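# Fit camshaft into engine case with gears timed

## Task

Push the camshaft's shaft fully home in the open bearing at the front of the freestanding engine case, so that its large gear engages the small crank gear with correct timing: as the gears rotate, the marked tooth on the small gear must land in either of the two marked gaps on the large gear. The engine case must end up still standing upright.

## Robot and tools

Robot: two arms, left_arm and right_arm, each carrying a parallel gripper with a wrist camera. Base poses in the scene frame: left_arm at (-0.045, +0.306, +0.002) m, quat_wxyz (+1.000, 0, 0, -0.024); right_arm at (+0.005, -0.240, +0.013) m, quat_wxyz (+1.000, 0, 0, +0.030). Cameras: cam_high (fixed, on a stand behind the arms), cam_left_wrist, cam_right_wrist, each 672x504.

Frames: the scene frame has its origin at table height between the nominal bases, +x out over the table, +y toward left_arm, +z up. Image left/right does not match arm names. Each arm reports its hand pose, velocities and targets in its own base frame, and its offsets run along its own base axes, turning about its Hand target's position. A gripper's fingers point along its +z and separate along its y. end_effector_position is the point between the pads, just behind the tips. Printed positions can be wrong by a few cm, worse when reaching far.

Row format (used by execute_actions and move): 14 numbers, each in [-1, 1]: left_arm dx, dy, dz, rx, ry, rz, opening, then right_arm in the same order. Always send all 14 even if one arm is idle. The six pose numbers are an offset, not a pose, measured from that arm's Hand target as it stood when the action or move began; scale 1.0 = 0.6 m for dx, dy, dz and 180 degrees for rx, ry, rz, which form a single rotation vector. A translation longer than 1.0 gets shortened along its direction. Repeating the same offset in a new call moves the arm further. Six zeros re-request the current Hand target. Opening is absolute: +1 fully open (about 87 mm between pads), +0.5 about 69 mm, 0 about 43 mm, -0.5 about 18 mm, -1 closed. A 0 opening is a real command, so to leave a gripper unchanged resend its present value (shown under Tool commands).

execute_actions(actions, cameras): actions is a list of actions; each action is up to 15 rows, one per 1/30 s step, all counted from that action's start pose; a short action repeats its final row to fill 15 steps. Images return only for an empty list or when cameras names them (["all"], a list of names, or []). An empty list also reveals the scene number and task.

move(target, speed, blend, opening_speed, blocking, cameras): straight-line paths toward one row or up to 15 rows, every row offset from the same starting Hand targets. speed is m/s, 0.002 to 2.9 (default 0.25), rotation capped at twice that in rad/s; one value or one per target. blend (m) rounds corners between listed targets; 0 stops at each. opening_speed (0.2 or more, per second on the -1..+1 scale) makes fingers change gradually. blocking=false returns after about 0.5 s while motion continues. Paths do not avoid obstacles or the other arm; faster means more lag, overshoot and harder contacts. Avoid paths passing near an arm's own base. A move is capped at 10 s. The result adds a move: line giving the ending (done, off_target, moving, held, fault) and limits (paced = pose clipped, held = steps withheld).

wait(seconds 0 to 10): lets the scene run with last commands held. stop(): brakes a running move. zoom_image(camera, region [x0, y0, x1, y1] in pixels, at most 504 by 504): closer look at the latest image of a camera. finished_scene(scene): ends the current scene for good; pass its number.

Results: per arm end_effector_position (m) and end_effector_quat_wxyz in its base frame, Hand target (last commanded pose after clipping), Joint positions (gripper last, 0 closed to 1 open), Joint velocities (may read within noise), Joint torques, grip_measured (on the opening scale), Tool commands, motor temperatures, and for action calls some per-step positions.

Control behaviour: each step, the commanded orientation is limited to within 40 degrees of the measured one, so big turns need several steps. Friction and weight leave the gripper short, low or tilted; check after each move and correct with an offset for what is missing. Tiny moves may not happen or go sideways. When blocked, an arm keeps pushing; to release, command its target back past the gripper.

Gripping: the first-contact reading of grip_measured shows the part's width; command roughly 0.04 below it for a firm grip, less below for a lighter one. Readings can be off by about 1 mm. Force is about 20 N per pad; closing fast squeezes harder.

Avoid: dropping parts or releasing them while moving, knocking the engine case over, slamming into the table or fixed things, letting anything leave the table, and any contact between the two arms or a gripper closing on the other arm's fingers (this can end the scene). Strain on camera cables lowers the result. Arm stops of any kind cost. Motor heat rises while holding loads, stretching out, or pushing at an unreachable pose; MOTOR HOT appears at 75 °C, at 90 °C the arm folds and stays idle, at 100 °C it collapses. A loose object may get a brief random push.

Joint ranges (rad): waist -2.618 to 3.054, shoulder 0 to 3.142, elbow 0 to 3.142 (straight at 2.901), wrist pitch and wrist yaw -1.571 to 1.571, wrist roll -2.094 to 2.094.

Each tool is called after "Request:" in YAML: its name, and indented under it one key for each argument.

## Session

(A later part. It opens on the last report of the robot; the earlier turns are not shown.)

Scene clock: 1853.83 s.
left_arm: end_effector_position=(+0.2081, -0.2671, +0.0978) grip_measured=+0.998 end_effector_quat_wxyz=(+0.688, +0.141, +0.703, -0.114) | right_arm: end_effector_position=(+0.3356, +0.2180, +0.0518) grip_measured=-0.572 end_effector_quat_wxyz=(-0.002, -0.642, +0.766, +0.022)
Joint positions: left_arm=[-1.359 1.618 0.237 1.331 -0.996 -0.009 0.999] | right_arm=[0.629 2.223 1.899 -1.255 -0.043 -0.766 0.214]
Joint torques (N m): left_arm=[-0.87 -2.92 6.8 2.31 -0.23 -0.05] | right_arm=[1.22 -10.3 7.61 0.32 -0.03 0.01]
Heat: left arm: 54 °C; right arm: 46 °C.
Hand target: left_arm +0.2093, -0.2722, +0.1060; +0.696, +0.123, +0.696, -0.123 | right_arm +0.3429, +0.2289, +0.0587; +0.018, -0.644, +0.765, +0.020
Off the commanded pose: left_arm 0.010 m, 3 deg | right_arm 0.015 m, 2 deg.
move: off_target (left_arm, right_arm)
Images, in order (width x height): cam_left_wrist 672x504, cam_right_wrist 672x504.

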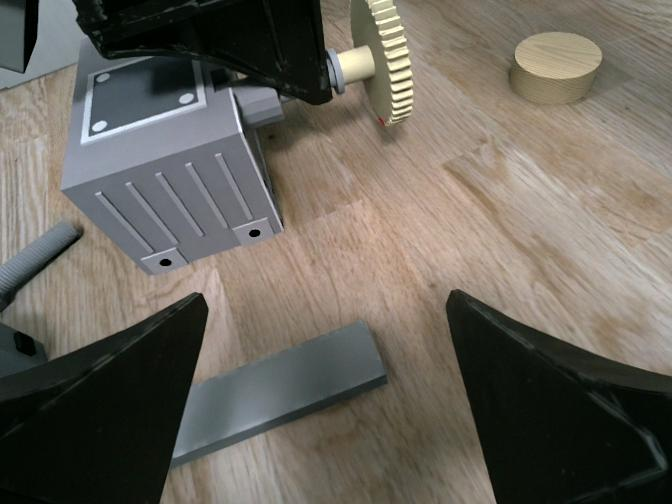

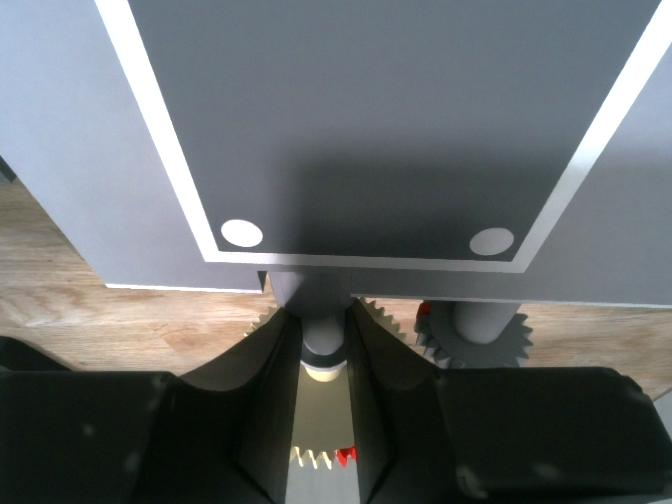

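Request:
move:
  target:
    - [0,0,0,0,0,0,1,0.001,0.015,-0.001,0,0,0,-0.9]
  cameras: ["cam_left_wrist","cam_right_wrist"]
  speed: 0.03

Request:
zoom_image:
  camera: "cam_left_wrist"
  region: [240, 50, 400, 140]

Request:
zoom_image:
  camera: "cam_right_wrist"
  region: [230, 240, 420, 390]

Scene clock: 1860.90 s.
left_arm: end_effector_position=(+0.2081, -0.2671, +0.0978) grip_measured=+0.998 end_effector_quat_wxyz=(+0.688, +0.141, +0.703, -0.114) | right_arm: end_effector_position=(+0.3351, +0.2185, +0.0528) grip_measured=-0.572 end_effector_quat_wxyz=(-0.014, -0.640, +0.768, +0.013)
Joint positions: left_arm=[-1.359 1.618 0.237 1.331 -0.996 -0.009 0.999] | right_arm=[0.638 2.248 1.939 -1.292 -0.024 -0.752 0.214]
Joint torques (N m): left_arm=[-0.87 -2.92 6.8 2.31 -0.23 -0.05] | right_arm=[1.78 -10.39 7.75 0.46 -0.25 0.02]
Heat: left arm: 54 °C; right arm: 46 °C.
Hand target: left_arm +0.2093, -0.2722, +0.1060; +0.696, +0.123, +0.696, -0.123 | right_arm +0.3435, +0.2378, +0.0581; +0.018, -0.643, +0.765, +0.020
Off the commanded pose: left_arm 0.010 m, 3 deg | right_arm 0.022 m, 4 deg.
move: off_target (left_arm, right_arm)
Images, in order (width x height): cam_left_wrist 672x504, cam_right_wrist 672x504.

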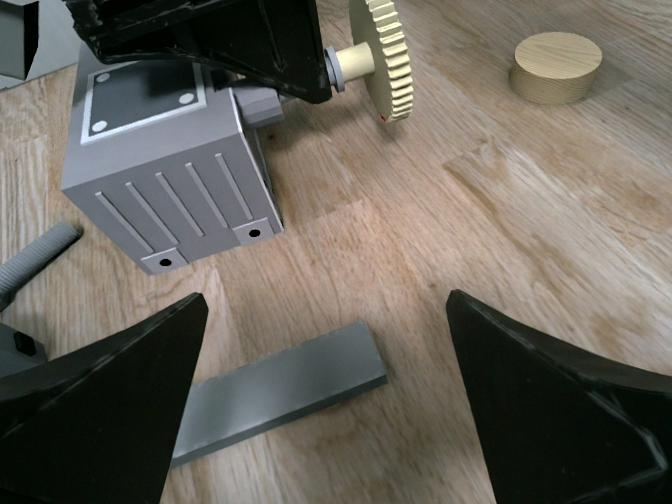

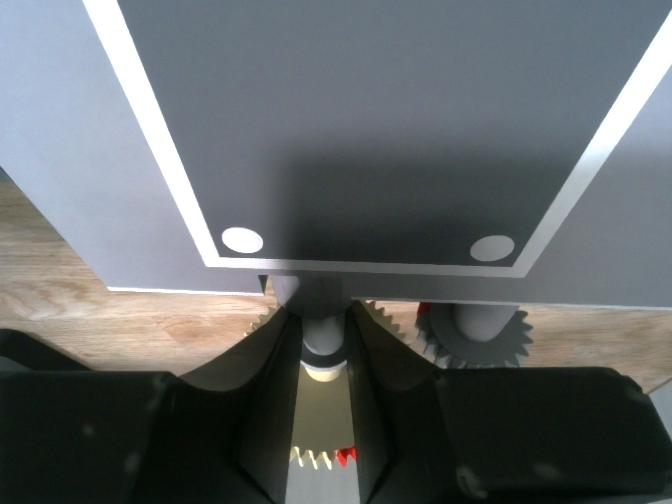

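Scaled by 3.150 from the camera's 672x504 image, which has a finer 960x720 frame.

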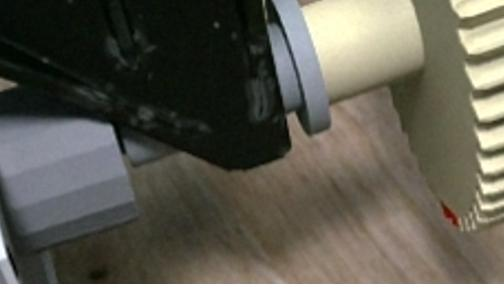

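Scaled by 2.653 from the camera's 672x504 image, which has a finer 960x720 frame.

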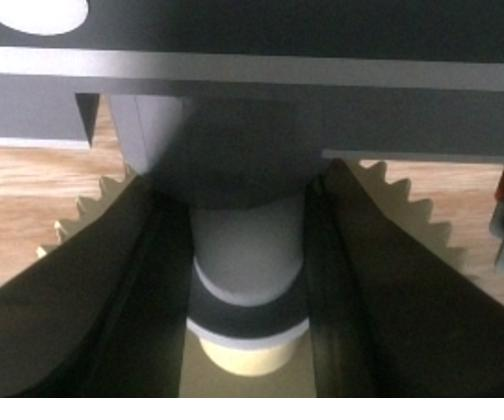

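Request:
move:
  target:
    - [0,0,0,0,0,0,1,0.0,-0.016,-0.008,0,0,0,-0.9]
  cameras: ["cam_left_wrist"]
  speed: 0.04

Request:
zoom_image:
  camera: "cam_left_wrist"
  region: [240, 50, 400, 140]

Scene clock: 1868.43 s.
left_arm: end_effector_position=(+0.2081, -0.2671, +0.0978) grip_measured=+0.998 end_effector_quat_wxyz=(+0.688, +0.141, +0.703, -0.114) | right_arm: end_effector_position=(+0.3350, +0.2183, +0.0521) grip_measured=-0.572 end_effector_quat_wxyz=(-0.015, -0.641, +0.767, +0.013)
Joint positions: left_arm=[-1.359 1.618 0.237 1.331 -0.996 -0.009 0.999] | right_arm=[0.638 2.248 1.937 -1.29 -0.024 -0.755 0.214]
Joint torques (N m): left_arm=[-0.87 -2.92 6.8 2.31 -0.23 -0.05] | right_arm=[0.2 -12.29 3.82 0.72 -0.24 -0.1]
Heat: left arm: 54 °C; right arm: 46 °C.
Hand target: left_arm +0.2093, -0.2722, +0.1060; +0.696, +0.123, +0.696, -0.123 | right_arm +0.3435, +0.2282, +0.0533; +0.018, -0.643, +0.765, +0.020
Off the commanded pose: left_arm 0.010 m, 3 deg | right_arm 0.013 m, 4 deg.
move: off_target (left_arm, right_arm)
Images, in order (width x height): cam_left_wrist 672x504.

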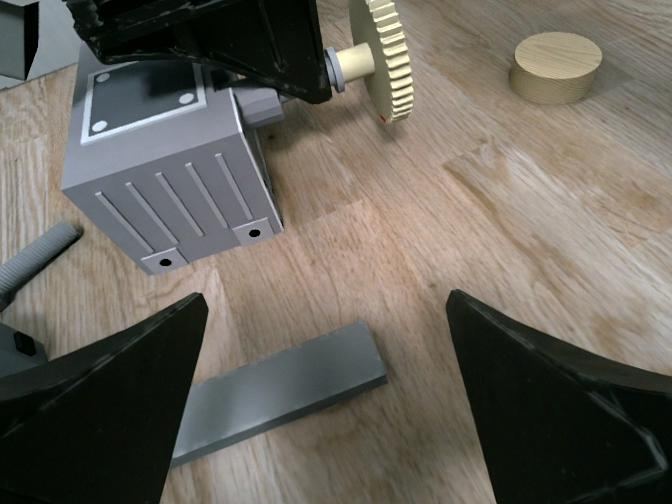

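Scaled by 3.150 from the camera's 672x504 image, which has a finer 960x720 frame.

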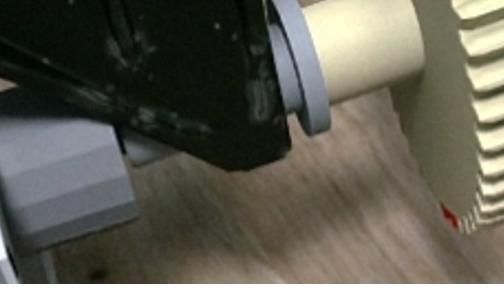

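Request:
move:
  target:
    - [0,0,0,0,0,0,1,0.0,0.006,-0.008,0,0,0,-0.9]
    - [0,0,0,0,0,0,1,0.0,0.008,-0.014,0,0,0,-0.9]
  cameras: ["cam_left_wrist","cam_right_wrist"]
  speed: 0.01
  blend: [0.001,0]

Request:
zoom_image:
  camera: "cam_left_wrist"
  region: [240, 50, 400, 140]

Request:
zoom_image:
  camera: "cam_right_wrist"
  region: [230, 240, 420, 390]

Scene clock: 1876.00 s.
left_arm: end_effector_position=(+0.2081, -0.2671, +0.0978) grip_measured=+0.998 end_effector_quat_wxyz=(+0.688, +0.141, +0.703, -0.114) | right_arm: end_effector_position=(+0.3341, +0.2176, +0.0506) grip_measured=-0.572 end_effector_quat_wxyz=(-0.016, -0.641, +0.767, +0.013)
Joint positions: left_arm=[-1.359 1.618 0.237 1.331 -0.996 -0.009 0.999] | right_arm=[0.638 2.248 1.93 -1.287 -0.024 -0.755 0.214]
Joint torques (N m): left_arm=[-0.87 -2.92 6.8 2.31 -0.23 -0.05] | right_arm=[1.01 -10.85 3.77 0.89 -0.25 -0.02]
Heat: left arm: 54 °C; right arm: 46 °C.
Hand target: left_arm +0.2093, -0.2722, +0.1060; +0.696, +0.123, +0.696, -0.123 | right_arm +0.3436, +0.2330, +0.0450; +0.018, -0.643, +0.765, +0.020
Off the commanded pose: left_arm 0.010 m, 3 deg | right_arm 0.019 m, 4 deg.
move: off_target (left_arm, right_arm)
Images, in order (width x height): cam_left_wrist 672x504, cam_right_wrist 672x504.

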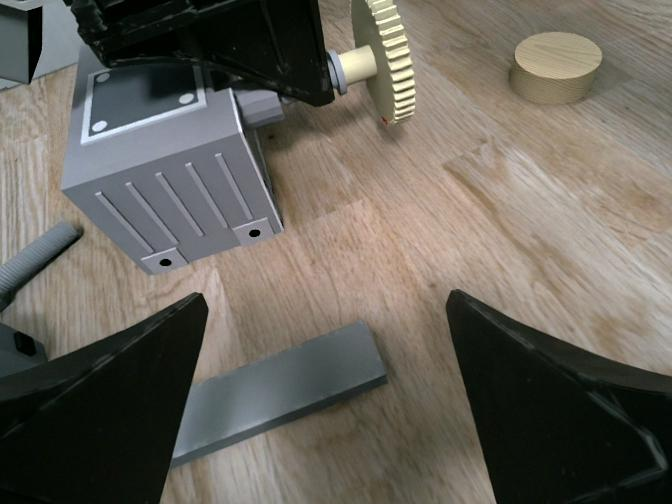

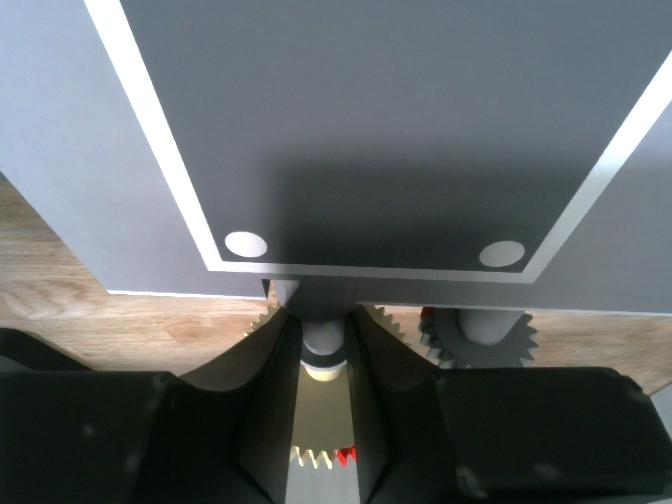

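Scaled by 3.150 from the camera's 672x504 image, which has a finer 960x720 frame.

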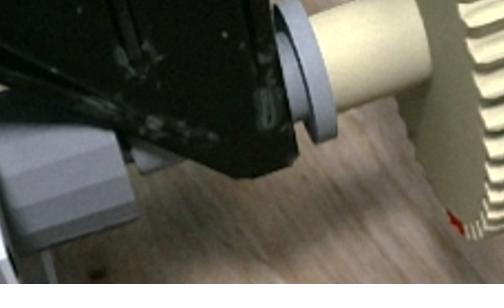

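Scaled by 2.653 from the camera's 672x504 image, which has a finer 960x720 frame.

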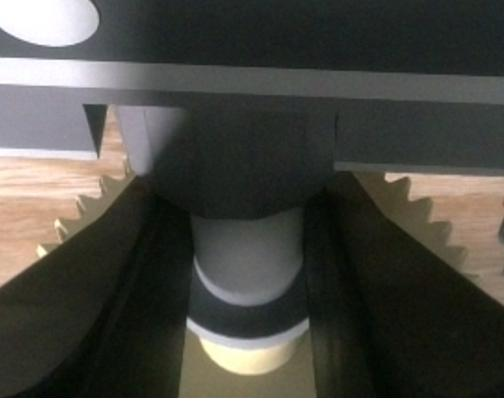

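Request:
move:
  target:
    - [0,0,0,0,0,0,1,-0.006,0.006,0.0,0,0,0,-0.9]
    - [0,0,0,0,0,0,1,-0.014,0.008,0.002,0,0,0,-0.9]
  cameras: ["cam_left_wrist","cam_right_wrist"]
  speed: 0.01
  blend: [0.001,0]

Request:
zoom_image:
  camera: "cam_left_wrist"
  region: [240, 50, 400, 140]

Request:
zoom_image:
  camera: "cam_right_wrist"
  region: [230, 240, 420, 390]

Scene clock: 1889.50 s.
left_arm: end_effector_position=(+0.2081, -0.2671, +0.0978) grip_measured=+0.998 end_effector_quat_wxyz=(+0.688, +0.141, +0.703, -0.114) | right_arm: end_effector_position=(+0.3325, +0.2176, +0.0491) grip_measured=-0.572 end_effector_quat_wxyz=(-0.016, -0.639, +0.769, +0.005)
Joint positions: left_arm=[-1.359 1.618 0.237 1.331 -0.996 -0.009 0.999] | right_arm=[0.646 2.243 1.913 -1.275 -0.009 -0.74 0.214]
Joint torques (N m): left_arm=[-0.87 -2.92 6.8 2.31 -0.23 -0.05] | right_arm=[2.13 -11.81 3.3 0.84 -0.41 0.04]
Heat: left arm: 54 °C; right arm: 46 °C.
Hand target: left_arm +0.2093, -0.2722, +0.1060; +0.696, +0.123, +0.696, -0.123 | right_arm +0.3350, +0.2378, +0.0460; +0.018, -0.643, +0.765, +0.020
Off the commanded pose: left_arm 0.010 m, 3 deg | right_arm 0.021 m, 4 deg.
move: off_target (left_arm, right_arm)
Images, in order (width x height): cam_left_wrist 672x504, cam_right_wrist 672x504.

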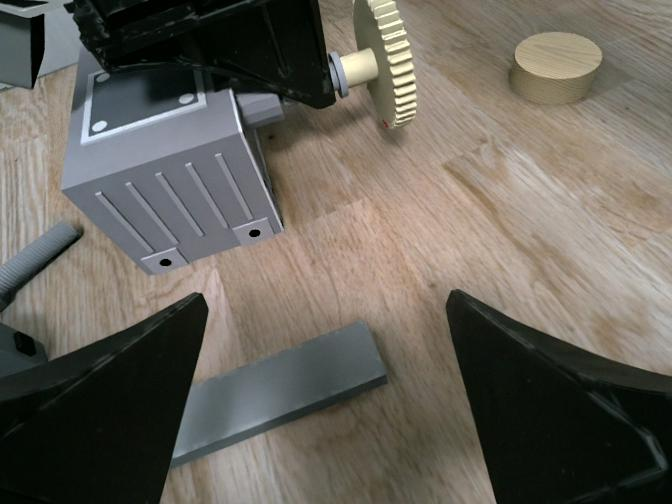

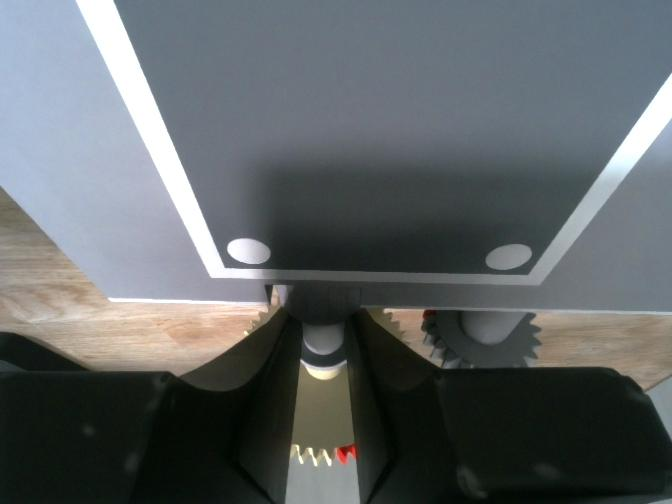

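Scaled by 3.150 from the camera's 672x504 image, which has a finer 960x720 frame.

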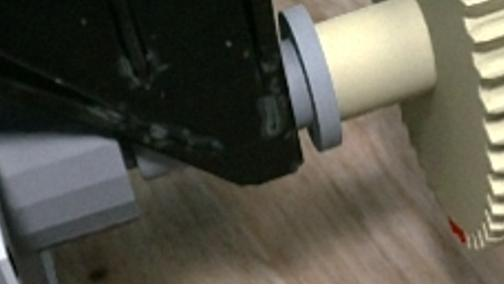

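Scaled by 2.653 from the camera's 672x504 image, which has a finer 960x720 frame.

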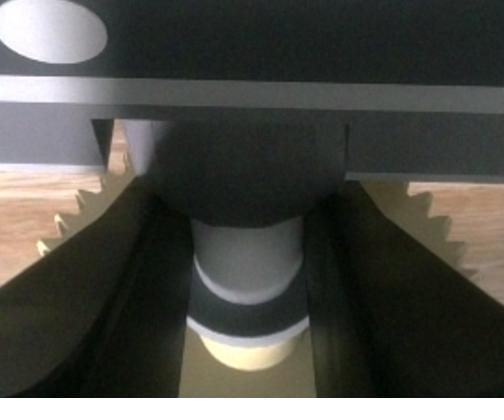

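Request:
move:
  target:
    - [0,0,0,0,0,0,1,0.0,-0.002,0.012,0,0,0,-0.9]
    - [0,0,0,0,0,0,1,0.0,0.0,0.02,0,0,0,-0.9]
  cameras: ["cam_left_wrist","cam_right_wrist"]
  speed: 0.008
  blend: [0.001,0]

Request:
zoom_image:
  camera: "cam_left_wrist"
  region: [240, 50, 400, 140]

Request:
zoom_image:
  camera: "cam_right_wrist"
  region: [230, 240, 420, 390]

Scene clock: 1900.57 s.
left_arm: end_effector_position=(+0.2081, -0.2671, +0.0978) grip_measured=+0.998 end_effector_quat_wxyz=(+0.688, +0.141, +0.703, -0.114) | right_arm: end_effector_position=(+0.3324, +0.2176, +0.0493) grip_measured=-0.572 end_effector_quat_wxyz=(-0.016, -0.639, +0.769, +0.005)
Joint positions: left_arm=[-1.359 1.618 0.237 1.331 -0.996 -0.009 0.999] | right_arm=[0.646 2.242 1.913 -1.275 -0.009 -0.74 0.214]
Joint torques (N m): left_arm=[-0.87 -2.92 6.8 2.32 -0.23 -0.05] | right_arm=[2.14 -12.45 5.98 0.48 -0.41 0.03]
Heat: left arm: 54 °C; right arm: 46 °C.
Hand target: left_arm +0.2093, -0.2722, +0.1060; +0.696, +0.123, +0.696, -0.123 | right_arm +0.3351, +0.2378, +0.0580; +0.018, -0.644, +0.765, +0.020
Off the commanded pose: left_arm 0.010 m, 3 deg | right_arm 0.022 m, 4 deg.
move: off_target (left_arm, right_arm)
Images, in order (width x height): cam_left_wrist 672x504, cam_right_wrist 672x504.

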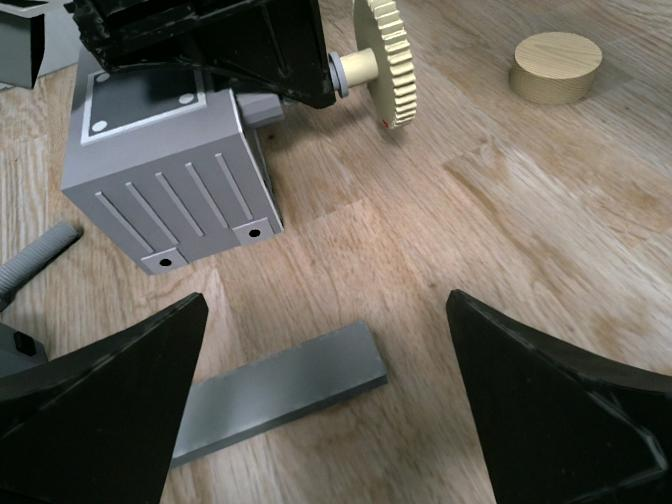

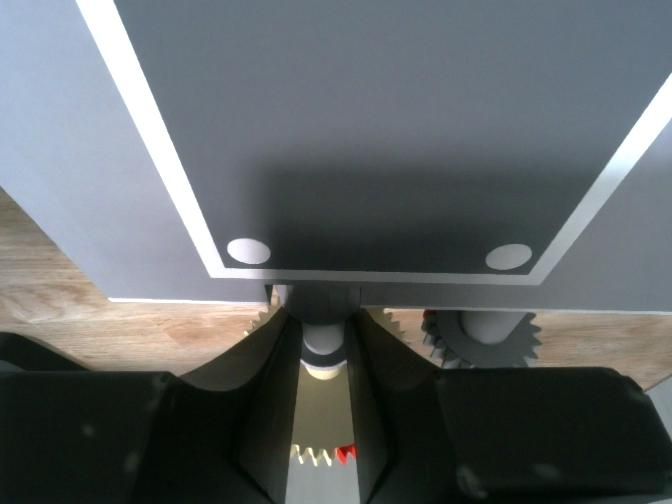

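Scaled by 3.150 from the camera's 672x504 image, which has a finer 960x720 frame.

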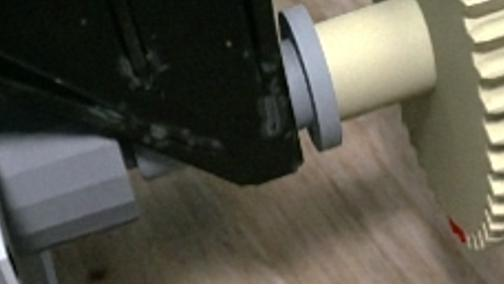

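Scaled by 2.653 from the camera's 672x504 image, which has a finer 960x720 frame.

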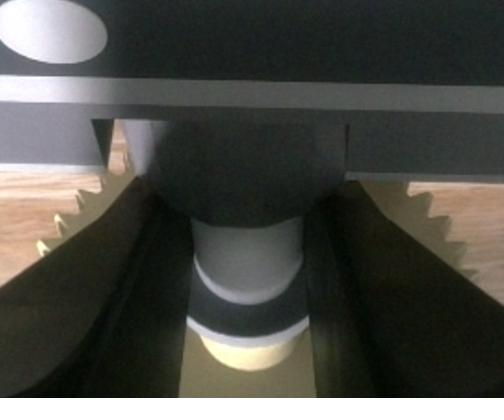

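Request:
move:
  target:
    - [0,0,0,0,0,0,1,0.0,0.0,0.01,0,0,0,-0.9]
  cameras: ["cam_left_wrist"]
  speed: 0.008

Request:
zoom_image:
  camera: "cam_left_wrist"
  region: [240, 50, 400, 140]

Scene clock: 1904.80 s.
left_arm: end_effector_position=(+0.2081, -0.2671, +0.0978) grip_measured=+0.998 end_effector_quat_wxyz=(+0.688, +0.141, +0.703, -0.114) | right_arm: end_effector_position=(+0.3325, +0.2176, +0.0503) grip_measured=-0.572 end_effector_quat_wxyz=(-0.016, -0.639, +0.769, +0.005)
Joint positions: left_arm=[-1.359 1.618 0.237 1.331 -0.996 -0.009 0.999] | right_arm=[0.646 2.241 1.916 -1.278 -0.009 -0.74 0.214]
Joint torques (N m): left_arm=[-0.87 -2.92 6.79 2.31 -0.23 -0.05] | right_arm=[2.14 -12.67 7.19 0.31 -0.41 0.02]
Heat: left arm: 54 °C; right arm: 46 °C.
Hand target: left_arm +0.2093, -0.2722, +0.1060; +0.696, +0.123, +0.696, -0.123 | right_arm +0.3352, +0.2379, +0.0642; +0.018, -0.644, +0.765, +0.020
Off the commanded pose: left_arm 0.010 m, 3 deg | right_arm 0.025 m, 4 deg.
move: off_target (left_arm, right_arm)
Images, in order (width x height): cam_left_wrist 672x504.

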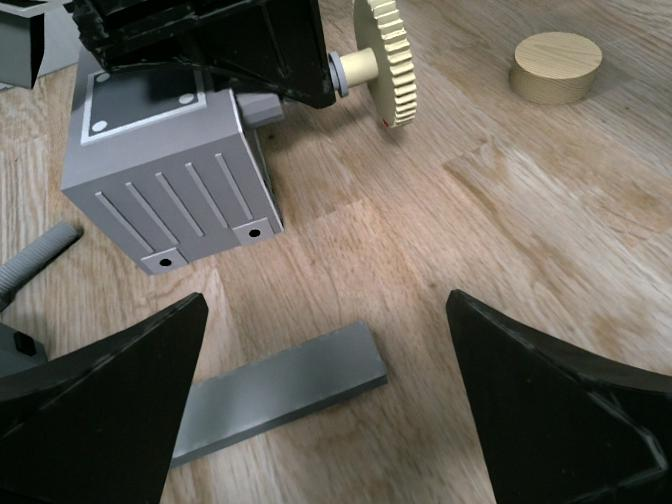

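Scaled by 3.150 from the camera's 672x504 image, which has a finer 960x720 frame.

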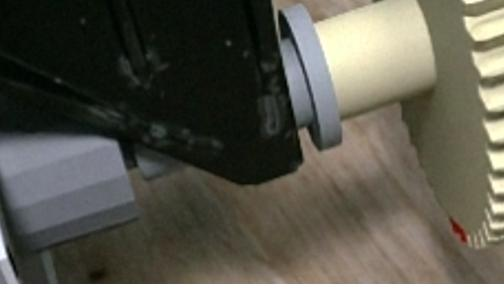

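Request:
move:
  target:
    - [0,0,0,0,0,0,1,0.0,0.0,0.01,0,0,0,-0.9]
  cameras: ["cam_left_wrist"]
  speed: 0.008

Request:
zoom_image:
  camera: "cam_left_wrist"
  region: [240, 50, 400, 140]

Scene clock: 1913.53 s.
left_arm: end_effector_position=(+0.2081, -0.2671, +0.0978) grip_measured=+0.998 end_effector_quat_wxyz=(+0.688, +0.141, +0.703, -0.114) | right_arm: end_effector_position=(+0.3331, +0.2191, +0.0528) grip_measured=-0.572 end_effector_quat_wxyz=(-0.014, -0.639, +0.769, +0.005)
Joint positions: left_arm=[-1.359 1.618 0.237 1.331 -0.996 -0.009 0.999] | right_arm=[0.648 2.241 1.927 -1.284 -0.009 -0.739 0.214]
Joint torques (N m): left_arm=[-0.88 -2.92 6.79 2.31 -0.23 -0.05] | right_arm=[1.94 -12.81 7.92 0.18 -0.4 0.02]
Motor temperatures (°C): left_arm=[23 27 35 55 26 25 24] | right_arm=[25 46 39 29 27 26 30]
Heat: left arm: 55 °C; right arm: 46 °C.
Hand target: left_arm +0.2093, -0.2722, +0.1060; +0.696, +0.123, +0.696, -0.123 | right_arm +0.3351, +0.2378, +0.0702; +0.018, -0.643, +0.765, +0.020
Off the commanded pose: left_arm 0.010 m, 3 deg | right_arm 0.026 m, 4 deg.
move: off_target (left_arm, right_arm)
Images, in order (width x height): cam_left_wrist 672x504.

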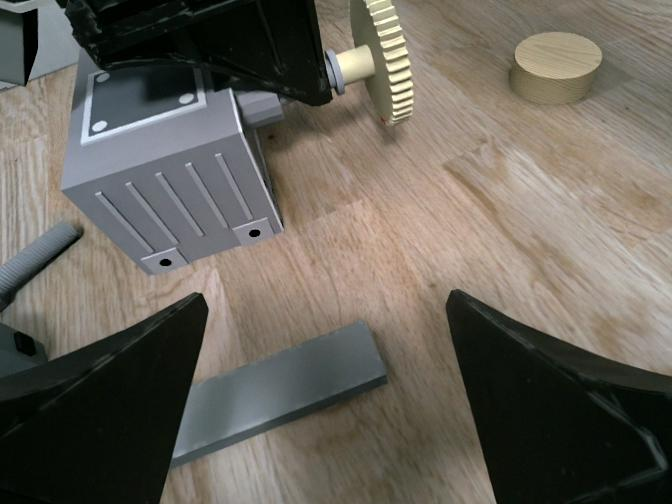

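Scaled by 3.150 from the camera's 672x504 image, which has a finer 960x720 frame.

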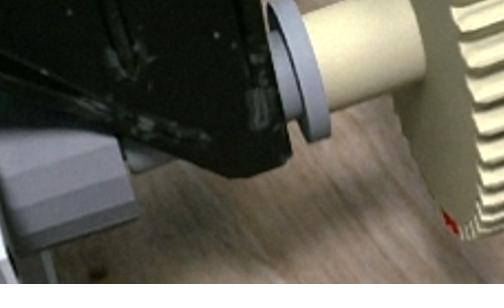

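Request:
move:
  target:
    - [0,0,0,0,0,0,1,0.0,0.01,0.0,0,0,0,-0.9]
    - [0,0,0,0,0,0,1,0.006,0.012,0.0,0,0,0,-0.9]
    - [0,0,0,0,0,0,1,-0.006,0.014,0.0,0,0,0,-0.9]
  cameras: ["cam_left_wrist","cam_right_wrist"]
  speed: 0.012
  blend: [0.001,0.001,0]

Request:
zoom_image:
  camera: "cam_left_wrist"
  region: [240, 50, 400, 140]

Request:
zoom_image:
  camera: "cam_right_wrist"
  region: [230, 240, 420, 390]

Scene clock: 1921.57 s.
left_arm: end_effector_position=(+0.2081, -0.2671, +0.0978) grip_measured=+0.998 end_effector_quat_wxyz=(+0.688, +0.141, +0.703, -0.114) | right_arm: end_effector_position=(+0.3301, +0.2300, +0.0576) grip_measured=-0.572 end_effector_quat_wxyz=(-0.013, -0.639, +0.769, +0.008)
Joint positions: left_arm=[-1.359 1.618 0.237 1.331 -0.996 -0.009 0.999] | right_arm=[0.67 2.259 1.975 -1.314 -0.016 -0.717 0.214]
Joint torques (N m): left_arm=[-0.87 -2.93 6.8 2.31 -0.23 -0.05] | right_arm=[1.81 -13.23 6.06 0.38 -0.32 0.02]
Motor temperatures (°C): left_arm=[23 27 35 55 26 25 24] | right_arm=[25 46 39 29 27 26 30]
Heat: left arm: 55 °C; right arm: 46 °C.
Hand target: left_arm +0.2093, -0.2722, +0.1060; +0.696, +0.123, +0.696, -0.123 | right_arm +0.3316, +0.2462, +0.0702; +0.018, -0.643, +0.765, +0.020
Off the commanded pose: left_arm 0.010 m, 3 deg | right_arm 0.020 m, 4 deg.
move: off_target (left_arm, right_arm)
Images, in order (width x height): cam_left_wrist 672x504, cam_right_wrist 672x504.

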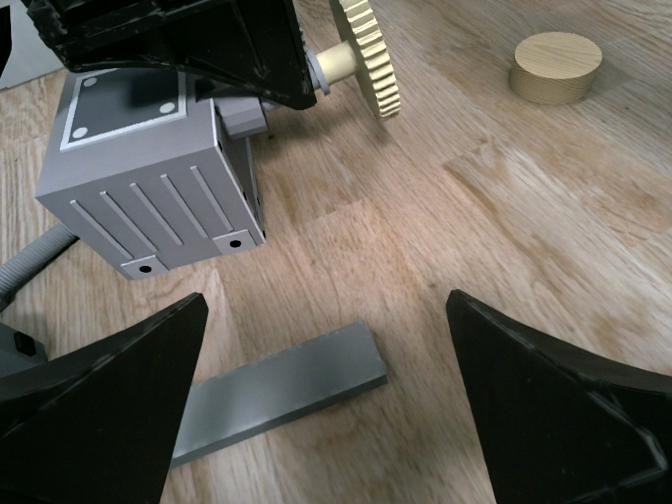

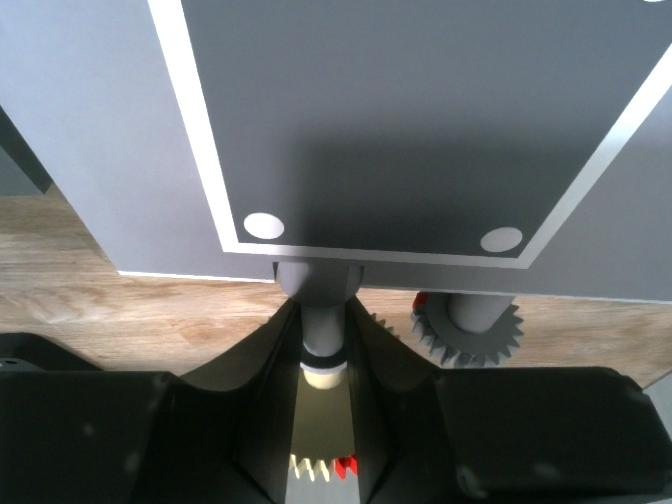

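Scaled by 3.150 from the camera's 672x504 image, which has a finer 960x720 frame.

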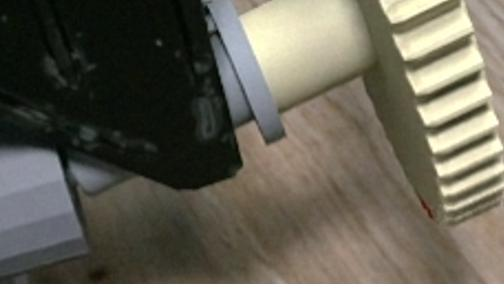

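Scaled by 2.653 from the camera's 672x504 image, which has a finer 960x720 frame.

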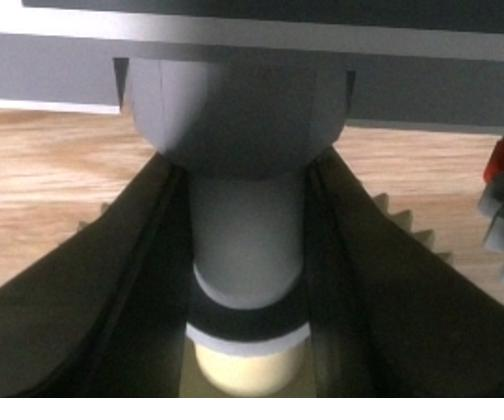

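Request:
move:
  target:
    - [0,0,0,0,0,0,1,0.0,-0.028,-0.004,0,0,0,-0.9]
    - [0,0,0,0,0,0,1,0.0,-0.028,-0.022,0,0,0,-0.9]
  cameras: ["cam_left_wrist","cam_right_wrist"]
  speed: 0.03

Request:
zoom_image:
  camera: "cam_left_wrist"
  region: [200, 30, 400, 150]

Scene clock: 1937.13 s.
left_arm: end_effector_position=(+0.2081, -0.2671, +0.0978) grip_measured=+0.998 end_effector_quat_wxyz=(+0.688, +0.141, +0.703, -0.114) | right_arm: end_effector_position=(+0.3296, +0.2276, +0.0486) grip_measured=-0.572 end_effector_quat_wxyz=(+0.000, -0.642, +0.766, +0.015)
Joint positions: left_arm=[-1.359 1.618 0.237 1.331 -0.996 -0.009 0.999] | right_arm=[0.661 2.222 1.884 -1.234 -0.029 -0.735 0.214]
Joint torques (N m): left_arm=[-0.87 -2.92 6.79 2.31 -0.23 -0.05] | right_arm=[-0.18 -13.61 3.66 0.4 -0.18 -0.1]
Motor temperatures (°C): left_arm=[23 27 35 55 26 25 24] | right_arm=[25 47 39 28 27 26 30]
Heat: left arm: 55 °C; right arm: 47 °C.
Hand target: left_arm +0.2093, -0.2722, +0.1060; +0.696, +0.123, +0.696, -0.123 | right_arm +0.3316, +0.2294, +0.0570; +0.018, -0.643, +0.765, +0.020
Off the commanded pose: left_arm 0.010 m, 3 deg | right_arm 0.009 m, 2 deg.
move: off_target (left_arm)
Images, in order (width x height): cam_left_wrist 672x504, cam_right_wrist 672x504.

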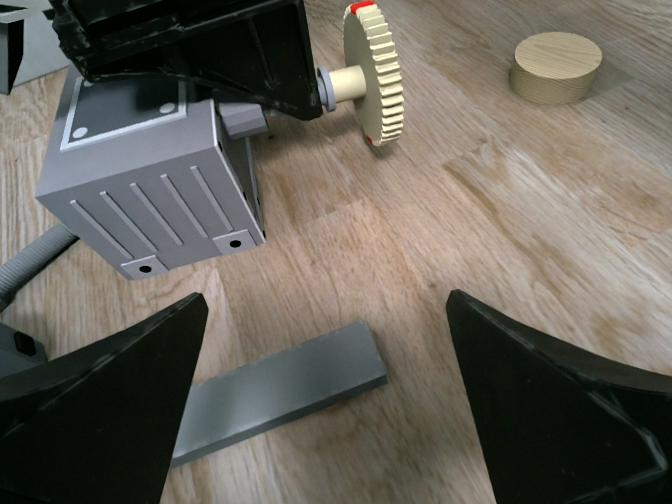

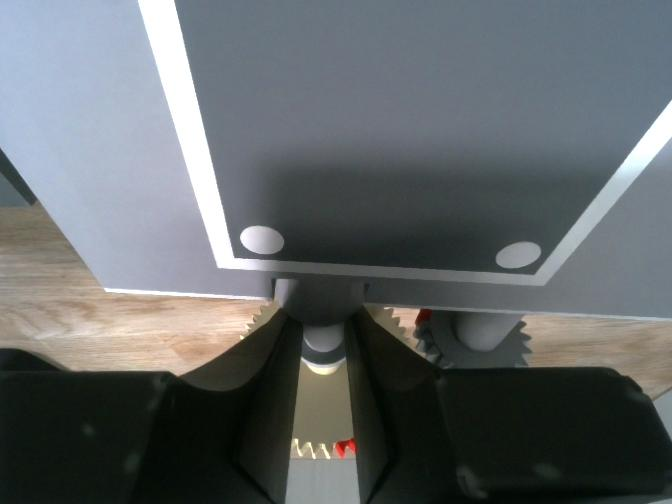

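Scaled by 2.520 from the camera's 672x504 image, which has a finer 960x720 frame.

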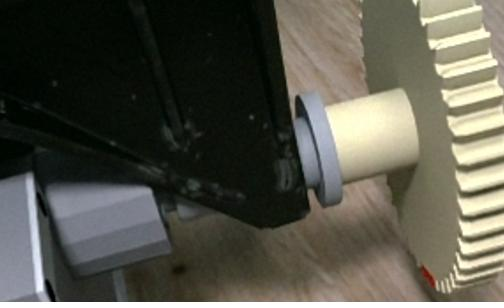

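Request:
move:
  target:
    - [0,0,0,0,0,0,1,0.0,-0.004,0.012,0,0,0,-0.9]
  cameras: []
  speed: 0.02

Scene clock: 1962.70 s.
left_arm: end_effector_position=(+0.2081, -0.2671, +0.0978) grip_measured=+0.998 end_effector_quat_wxyz=(+0.688, +0.141, +0.703, -0.114) | right_arm: end_effector_position=(+0.3298, +0.2275, +0.0488) grip_measured=-0.572 end_effector_quat_wxyz=(+0.000, -0.643, +0.766, +0.016)
Joint positions: left_arm=[-1.359 1.618 0.237 1.331 -0.996 -0.009 0.999] | right_arm=[0.66 2.222 1.884 -1.234 -0.032 -0.738 0.214]
Joint torques (N m): left_arm=[-0.87 -2.92 6.8 2.31 -0.23 -0.05] | right_arm=[-0.42 -14.42 4.62 0.21 -0.14 -0.13]
Motor temperatures (°C): left_arm=[23 26 35 55 26 25 24] | right_arm=[25 51 38 28 27 26 30]
Heat: left arm: 55 °C; right arm: 51 °C.
Hand target: left_arm +0.2093, -0.2722, +0.1060; +0.696, +0.123, +0.696, -0.123 | right_arm +0.3315, +0.2271, +0.0641; +0.018, -0.644, +0.765, +0.020
Off the commanded pose: left_arm 0.010 m, 3 deg | right_arm 0.016 m, 2 deg.
move: off_target (left_arm, right_arm)
No camera images: "cameras" was empty.

Request:
move:
  target:
    - [0,0,0,0,0,0,1,0.0,-0.002,0.01,0,0,0,-0.9]
  cameras: []
  speed: 0.02

Scene clock: 1969.83 s.
left_arm: end_effector_position=(+0.2081, -0.2671, +0.0978) grip_measured=+0.998 end_effector_quat_wxyz=(+0.688, +0.141, +0.703, -0.114) | right_arm: end_effector_position=(+0.3298, +0.2274, +0.0489) grip_measured=-0.572 end_effector_quat_wxyz=(+0.000, -0.644, +0.765, +0.016)
Joint positions: left_arm=[-1.359 1.618 0.237 1.331 -0.996 -0.009 0.999] | right_arm=[0.66 2.221 1.884 -1.234 -0.032 -0.74 0.214]
Joint torques (N m): left_arm=[-0.87 -2.93 6.8 2.31 -0.23 -0.05] | right_arm=[-0.62 -14.9 5.7 0.04 -0.14 -0.13]
Motor temperatures (°C): left_arm=[23 26 35 55 26 25 24] | right_arm=[25 53 38 28 27 26 30]
Heat: left arm: 55 °C; right arm: 53 °C.
Hand target: left_arm +0.2093, -0.2722, +0.1060; +0.696, +0.123, +0.696, -0.123 | right_arm +0.3315, +0.2258, +0.0701; +0.018, -0.644, +0.765, +0.020
Off the commanded pose: left_arm 0.010 m, 3 deg | right_arm 0.021 m, 2 deg.
move: off_target (left_arm, right_arm)
No camera images: "cameras" was empty.

Request:
move:
  target:
    - [0,0,0,0,0,0,1,0.0,0,0.006,0,0,0,-0.9]
  cameras: ["cam_left_wrist"]
  speed: 0.02

Request:
zoom_image:
  camera: "cam_left_wrist"
  region: [200, 30, 400, 150]

Scene clock: 1977.87 s.
left_arm: end_effector_position=(+0.2081, -0.2671, +0.0978) grip_measured=+0.998 end_effector_quat_wxyz=(+0.688, +0.141, +0.703, -0.114) | right_arm: end_effector_position=(+0.3297, +0.2263, +0.0493) grip_measured=-0.572 end_effector_quat_wxyz=(-0.001, -0.643, +0.766, +0.017)
Joint positions: left_arm=[-1.359 1.618 0.237 1.331 -0.996 -0.009 0.999] | right_arm=[0.657 2.22 1.884 -1.237 -0.034 -0.741 0.214]
Joint torques (N m): left_arm=[-0.87 -2.92 6.79 2.31 -0.23 -0.05] | right_arm=[-0.4 -14.95 6.54 -0.05 -0.13 -0.11]
Motor temperatures (°C): left_arm=[23 26 35 55 26 25 24] | right_arm=[25 54 38 28 27 26 30]
Heat: left arm: 55 °C; right arm: 54 °C.
Hand target: left_arm +0.2093, -0.2722, +0.1060; +0.696, +0.123, +0.696, -0.123 | right_arm +0.3316, +0.2258, +0.0738; +0.018, -0.643, +0.765, +0.020
Off the commanded pose: left_arm 0.010 m, 3 deg | right_arm 0.025 m, 2 deg.
move: off_target (left_arm, right_arm)
Images, in order (width x height): cam_left_wrist 672x504.

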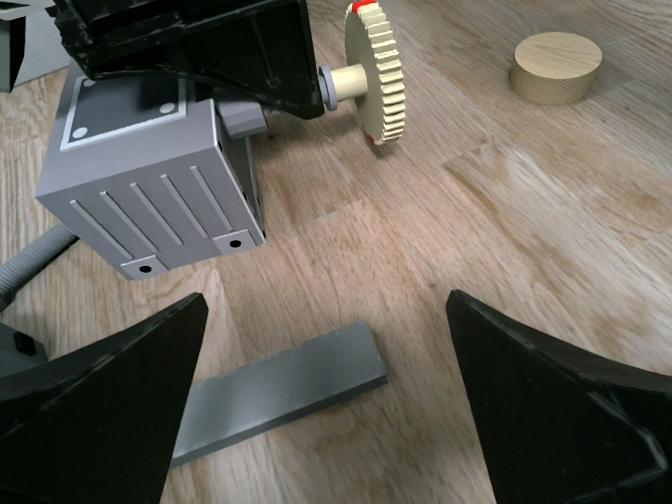

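Scaled by 2.520 from the camera's 672x504 image, which has a finer 960x720 frame.

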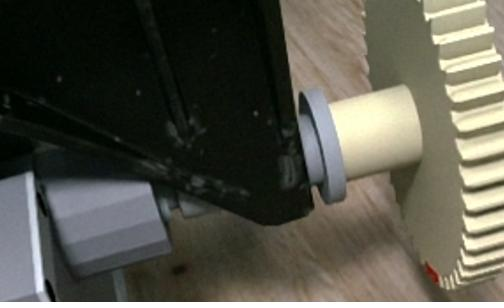

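Request:
execute_actions:
  actions: []

Scene clock: 2005.10 s.
left_arm: end_effector_position=(+0.2081, -0.2671, +0.0978) grip_measured=+0.998 end_effector_quat_wxyz=(+0.688, +0.141, +0.703, -0.114) | right_arm: end_effector_position=(+0.3297, +0.2263, +0.0493) grip_measured=-0.572 end_effector_quat_wxyz=(-0.001, -0.643, +0.766, +0.017)
Joint positions: left_arm=[-1.359 1.618 0.237 1.331 -0.996 -0.009 0.999] | right_arm=[0.657 2.22 1.884 -1.237 -0.034 -0.741 0.214]
Joint velocities: within noise
Joint torques (N m): left_arm=[-0.87 -2.92 6.79 2.31 -0.23 -0.05] | right_arm=[-0.4 -14.95 6.53 -0.05 -0.12 -0.11]
Motor temperatures (°C): left_arm=[23 26 35 55 26 25 24] | right_arm=[25 56 39 28 27 26 30]
Heat: left arm: 55 °C; right arm: 56 °C.
Hand target: left_arm +0.2093, -0.2722, +0.1060; +0.696, +0.123, +0.696, -0.123 | right_arm +0.3316, +0.2258, +0.0738; +0.018, -0.643, +0.765, +0.020
Tool commands: left_gripper/opening=+1.0 right_gripper/opening=-0.9
Off the commanded pose: left_arm 0.010 m, 3 deg | right_arm 0.025 m, 2 deg.

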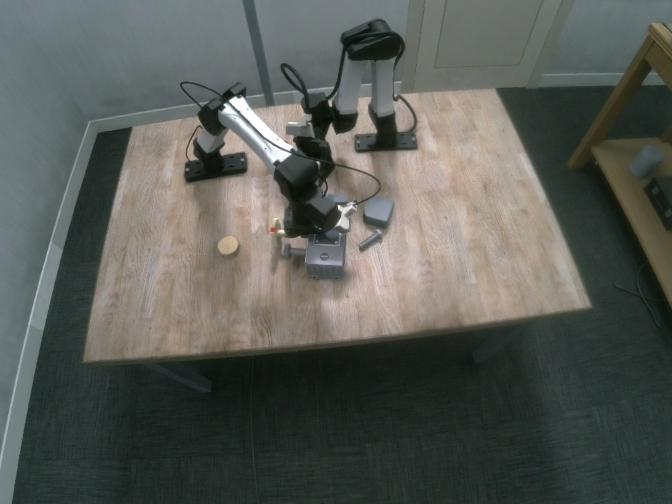

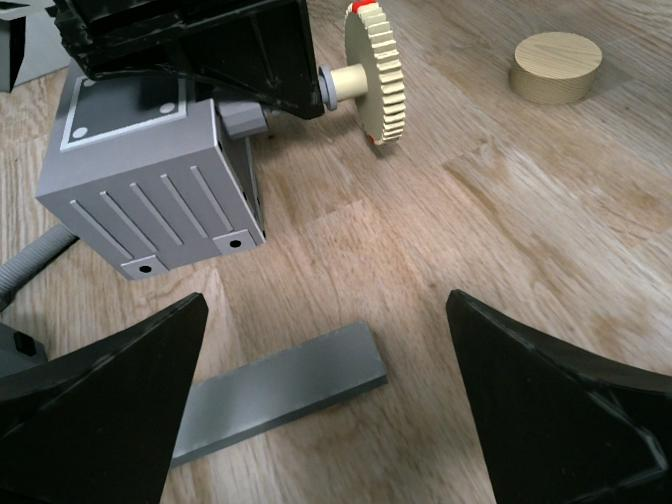

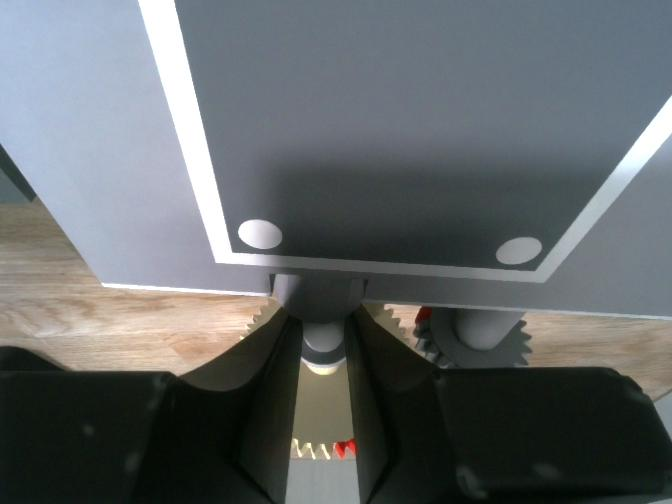

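Request:
zoom_image:
  camera: "cam_left_wrist"
  region: [190, 40, 430, 220]

Request:
zoom_image:
  camera: "cam_right_wrist"
  region: [220, 240, 460, 420]

Scaled by 2.100 from the camera's 672x504 image, which has a finer 960x720 frame.

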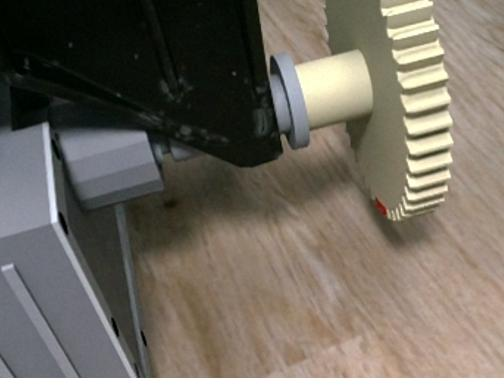

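Scaled by 2.100 from the camera's 672x504 image, which has a finer 960x720 frame.

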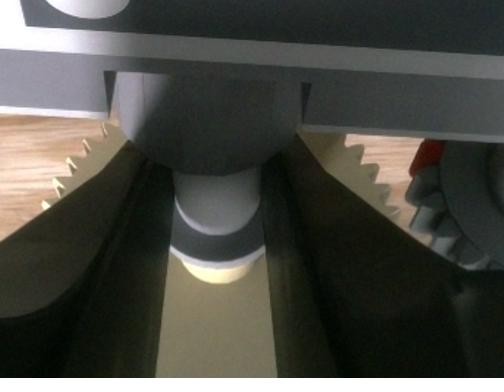

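Request:
zoom_image:
  camera: "cam_left_wrist"
  region: [200, 80, 360, 200]

Scaled by 3.150 from the camera's 672x504 image, which has a finer 960x720 frame.

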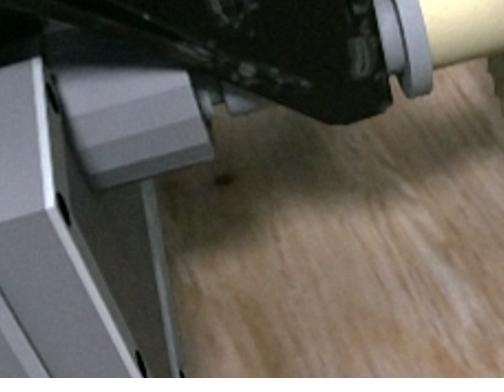

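Request:
move:
  target:
    - [-0.0155,0.12,0.107,0,0,0.028,-1,0,0,0,0,0,0,-0.9]
    - [0.101,0.354,0.123,0,0,0.139,-1,0,0,0,0,0,0,-0.9]
    - [0.201,0.487,0.123,0,0,-0.056,-1,0,0,0,0,0,0,-0.9]
    - [0.293,0.404,0.057,0,0,-0.194,-1,0,0,0,0,0,0,-0.9]
  speed: 0.2
  blend: 0.03
  cameras: ["all"]

Scene clock: 2072.97 s.
left_arm: end_effector_position=(+0.3814, -0.0286, +0.1354) grip_measured=-1.000 end_effector_quat_wxyz=(+0.623, +0.311, +0.640, -0.326) | right_arm: end_effector_position=(+0.3297, +0.2263, +0.0493) grip_measured=-0.572 end_effector_quat_wxyz=(-0.001, -0.643, +0.766, +0.017)
Joint positions: left_arm=[0.385 1.731 0.63 1.05 1.32 0.02 0] | right_arm=[0.657 2.22 1.884 -1.237 -0.034 -0.741 0.214]
Joint torques (N m): left_arm=[-0.7 -4.66 8.38 1.91 0.32 -0.09] | right_arm=[-0.4 -14.99 6.5 -0.05 -0.13 -0.11]
Motor temperatures (°C): left_arm=[23 26 35 54 26 25 24] | right_arm=[25 58 40 28 27 26 30]
Heat: left arm: 54 °C; right arm: 58 °C.
Hand target: left_arm +0.3852, -0.0297, +0.1402; +0.627, +0.326, +0.627, -0.326 | right_arm +0.3316, +0.2258, +0.0738; +0.018, -0.643, +0.765, +0.020
Off the commanded pose: left_arm 0.006 m, 2 deg | right_arm 0.025 m, 2 deg.
move: off_target (right_arm)

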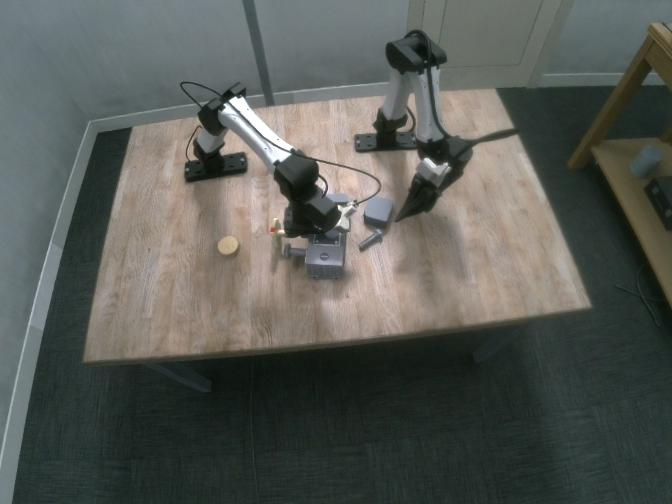

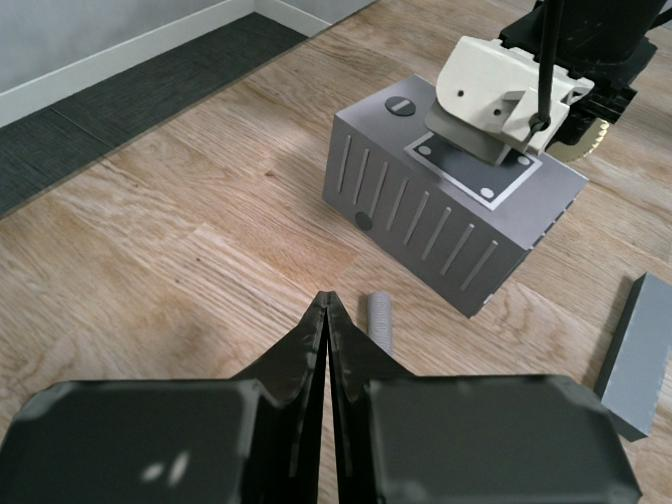

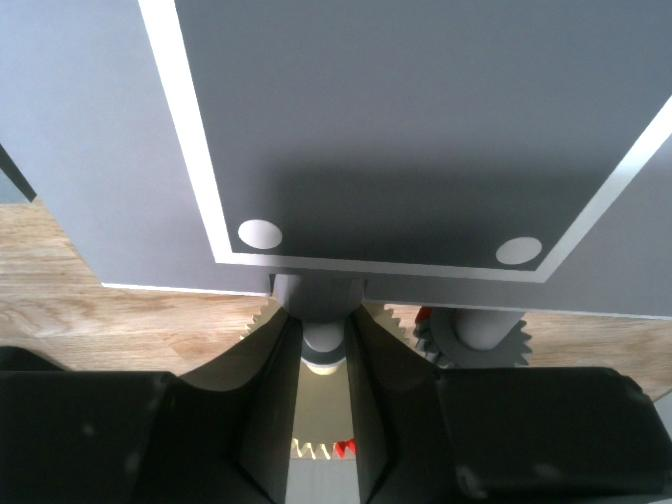

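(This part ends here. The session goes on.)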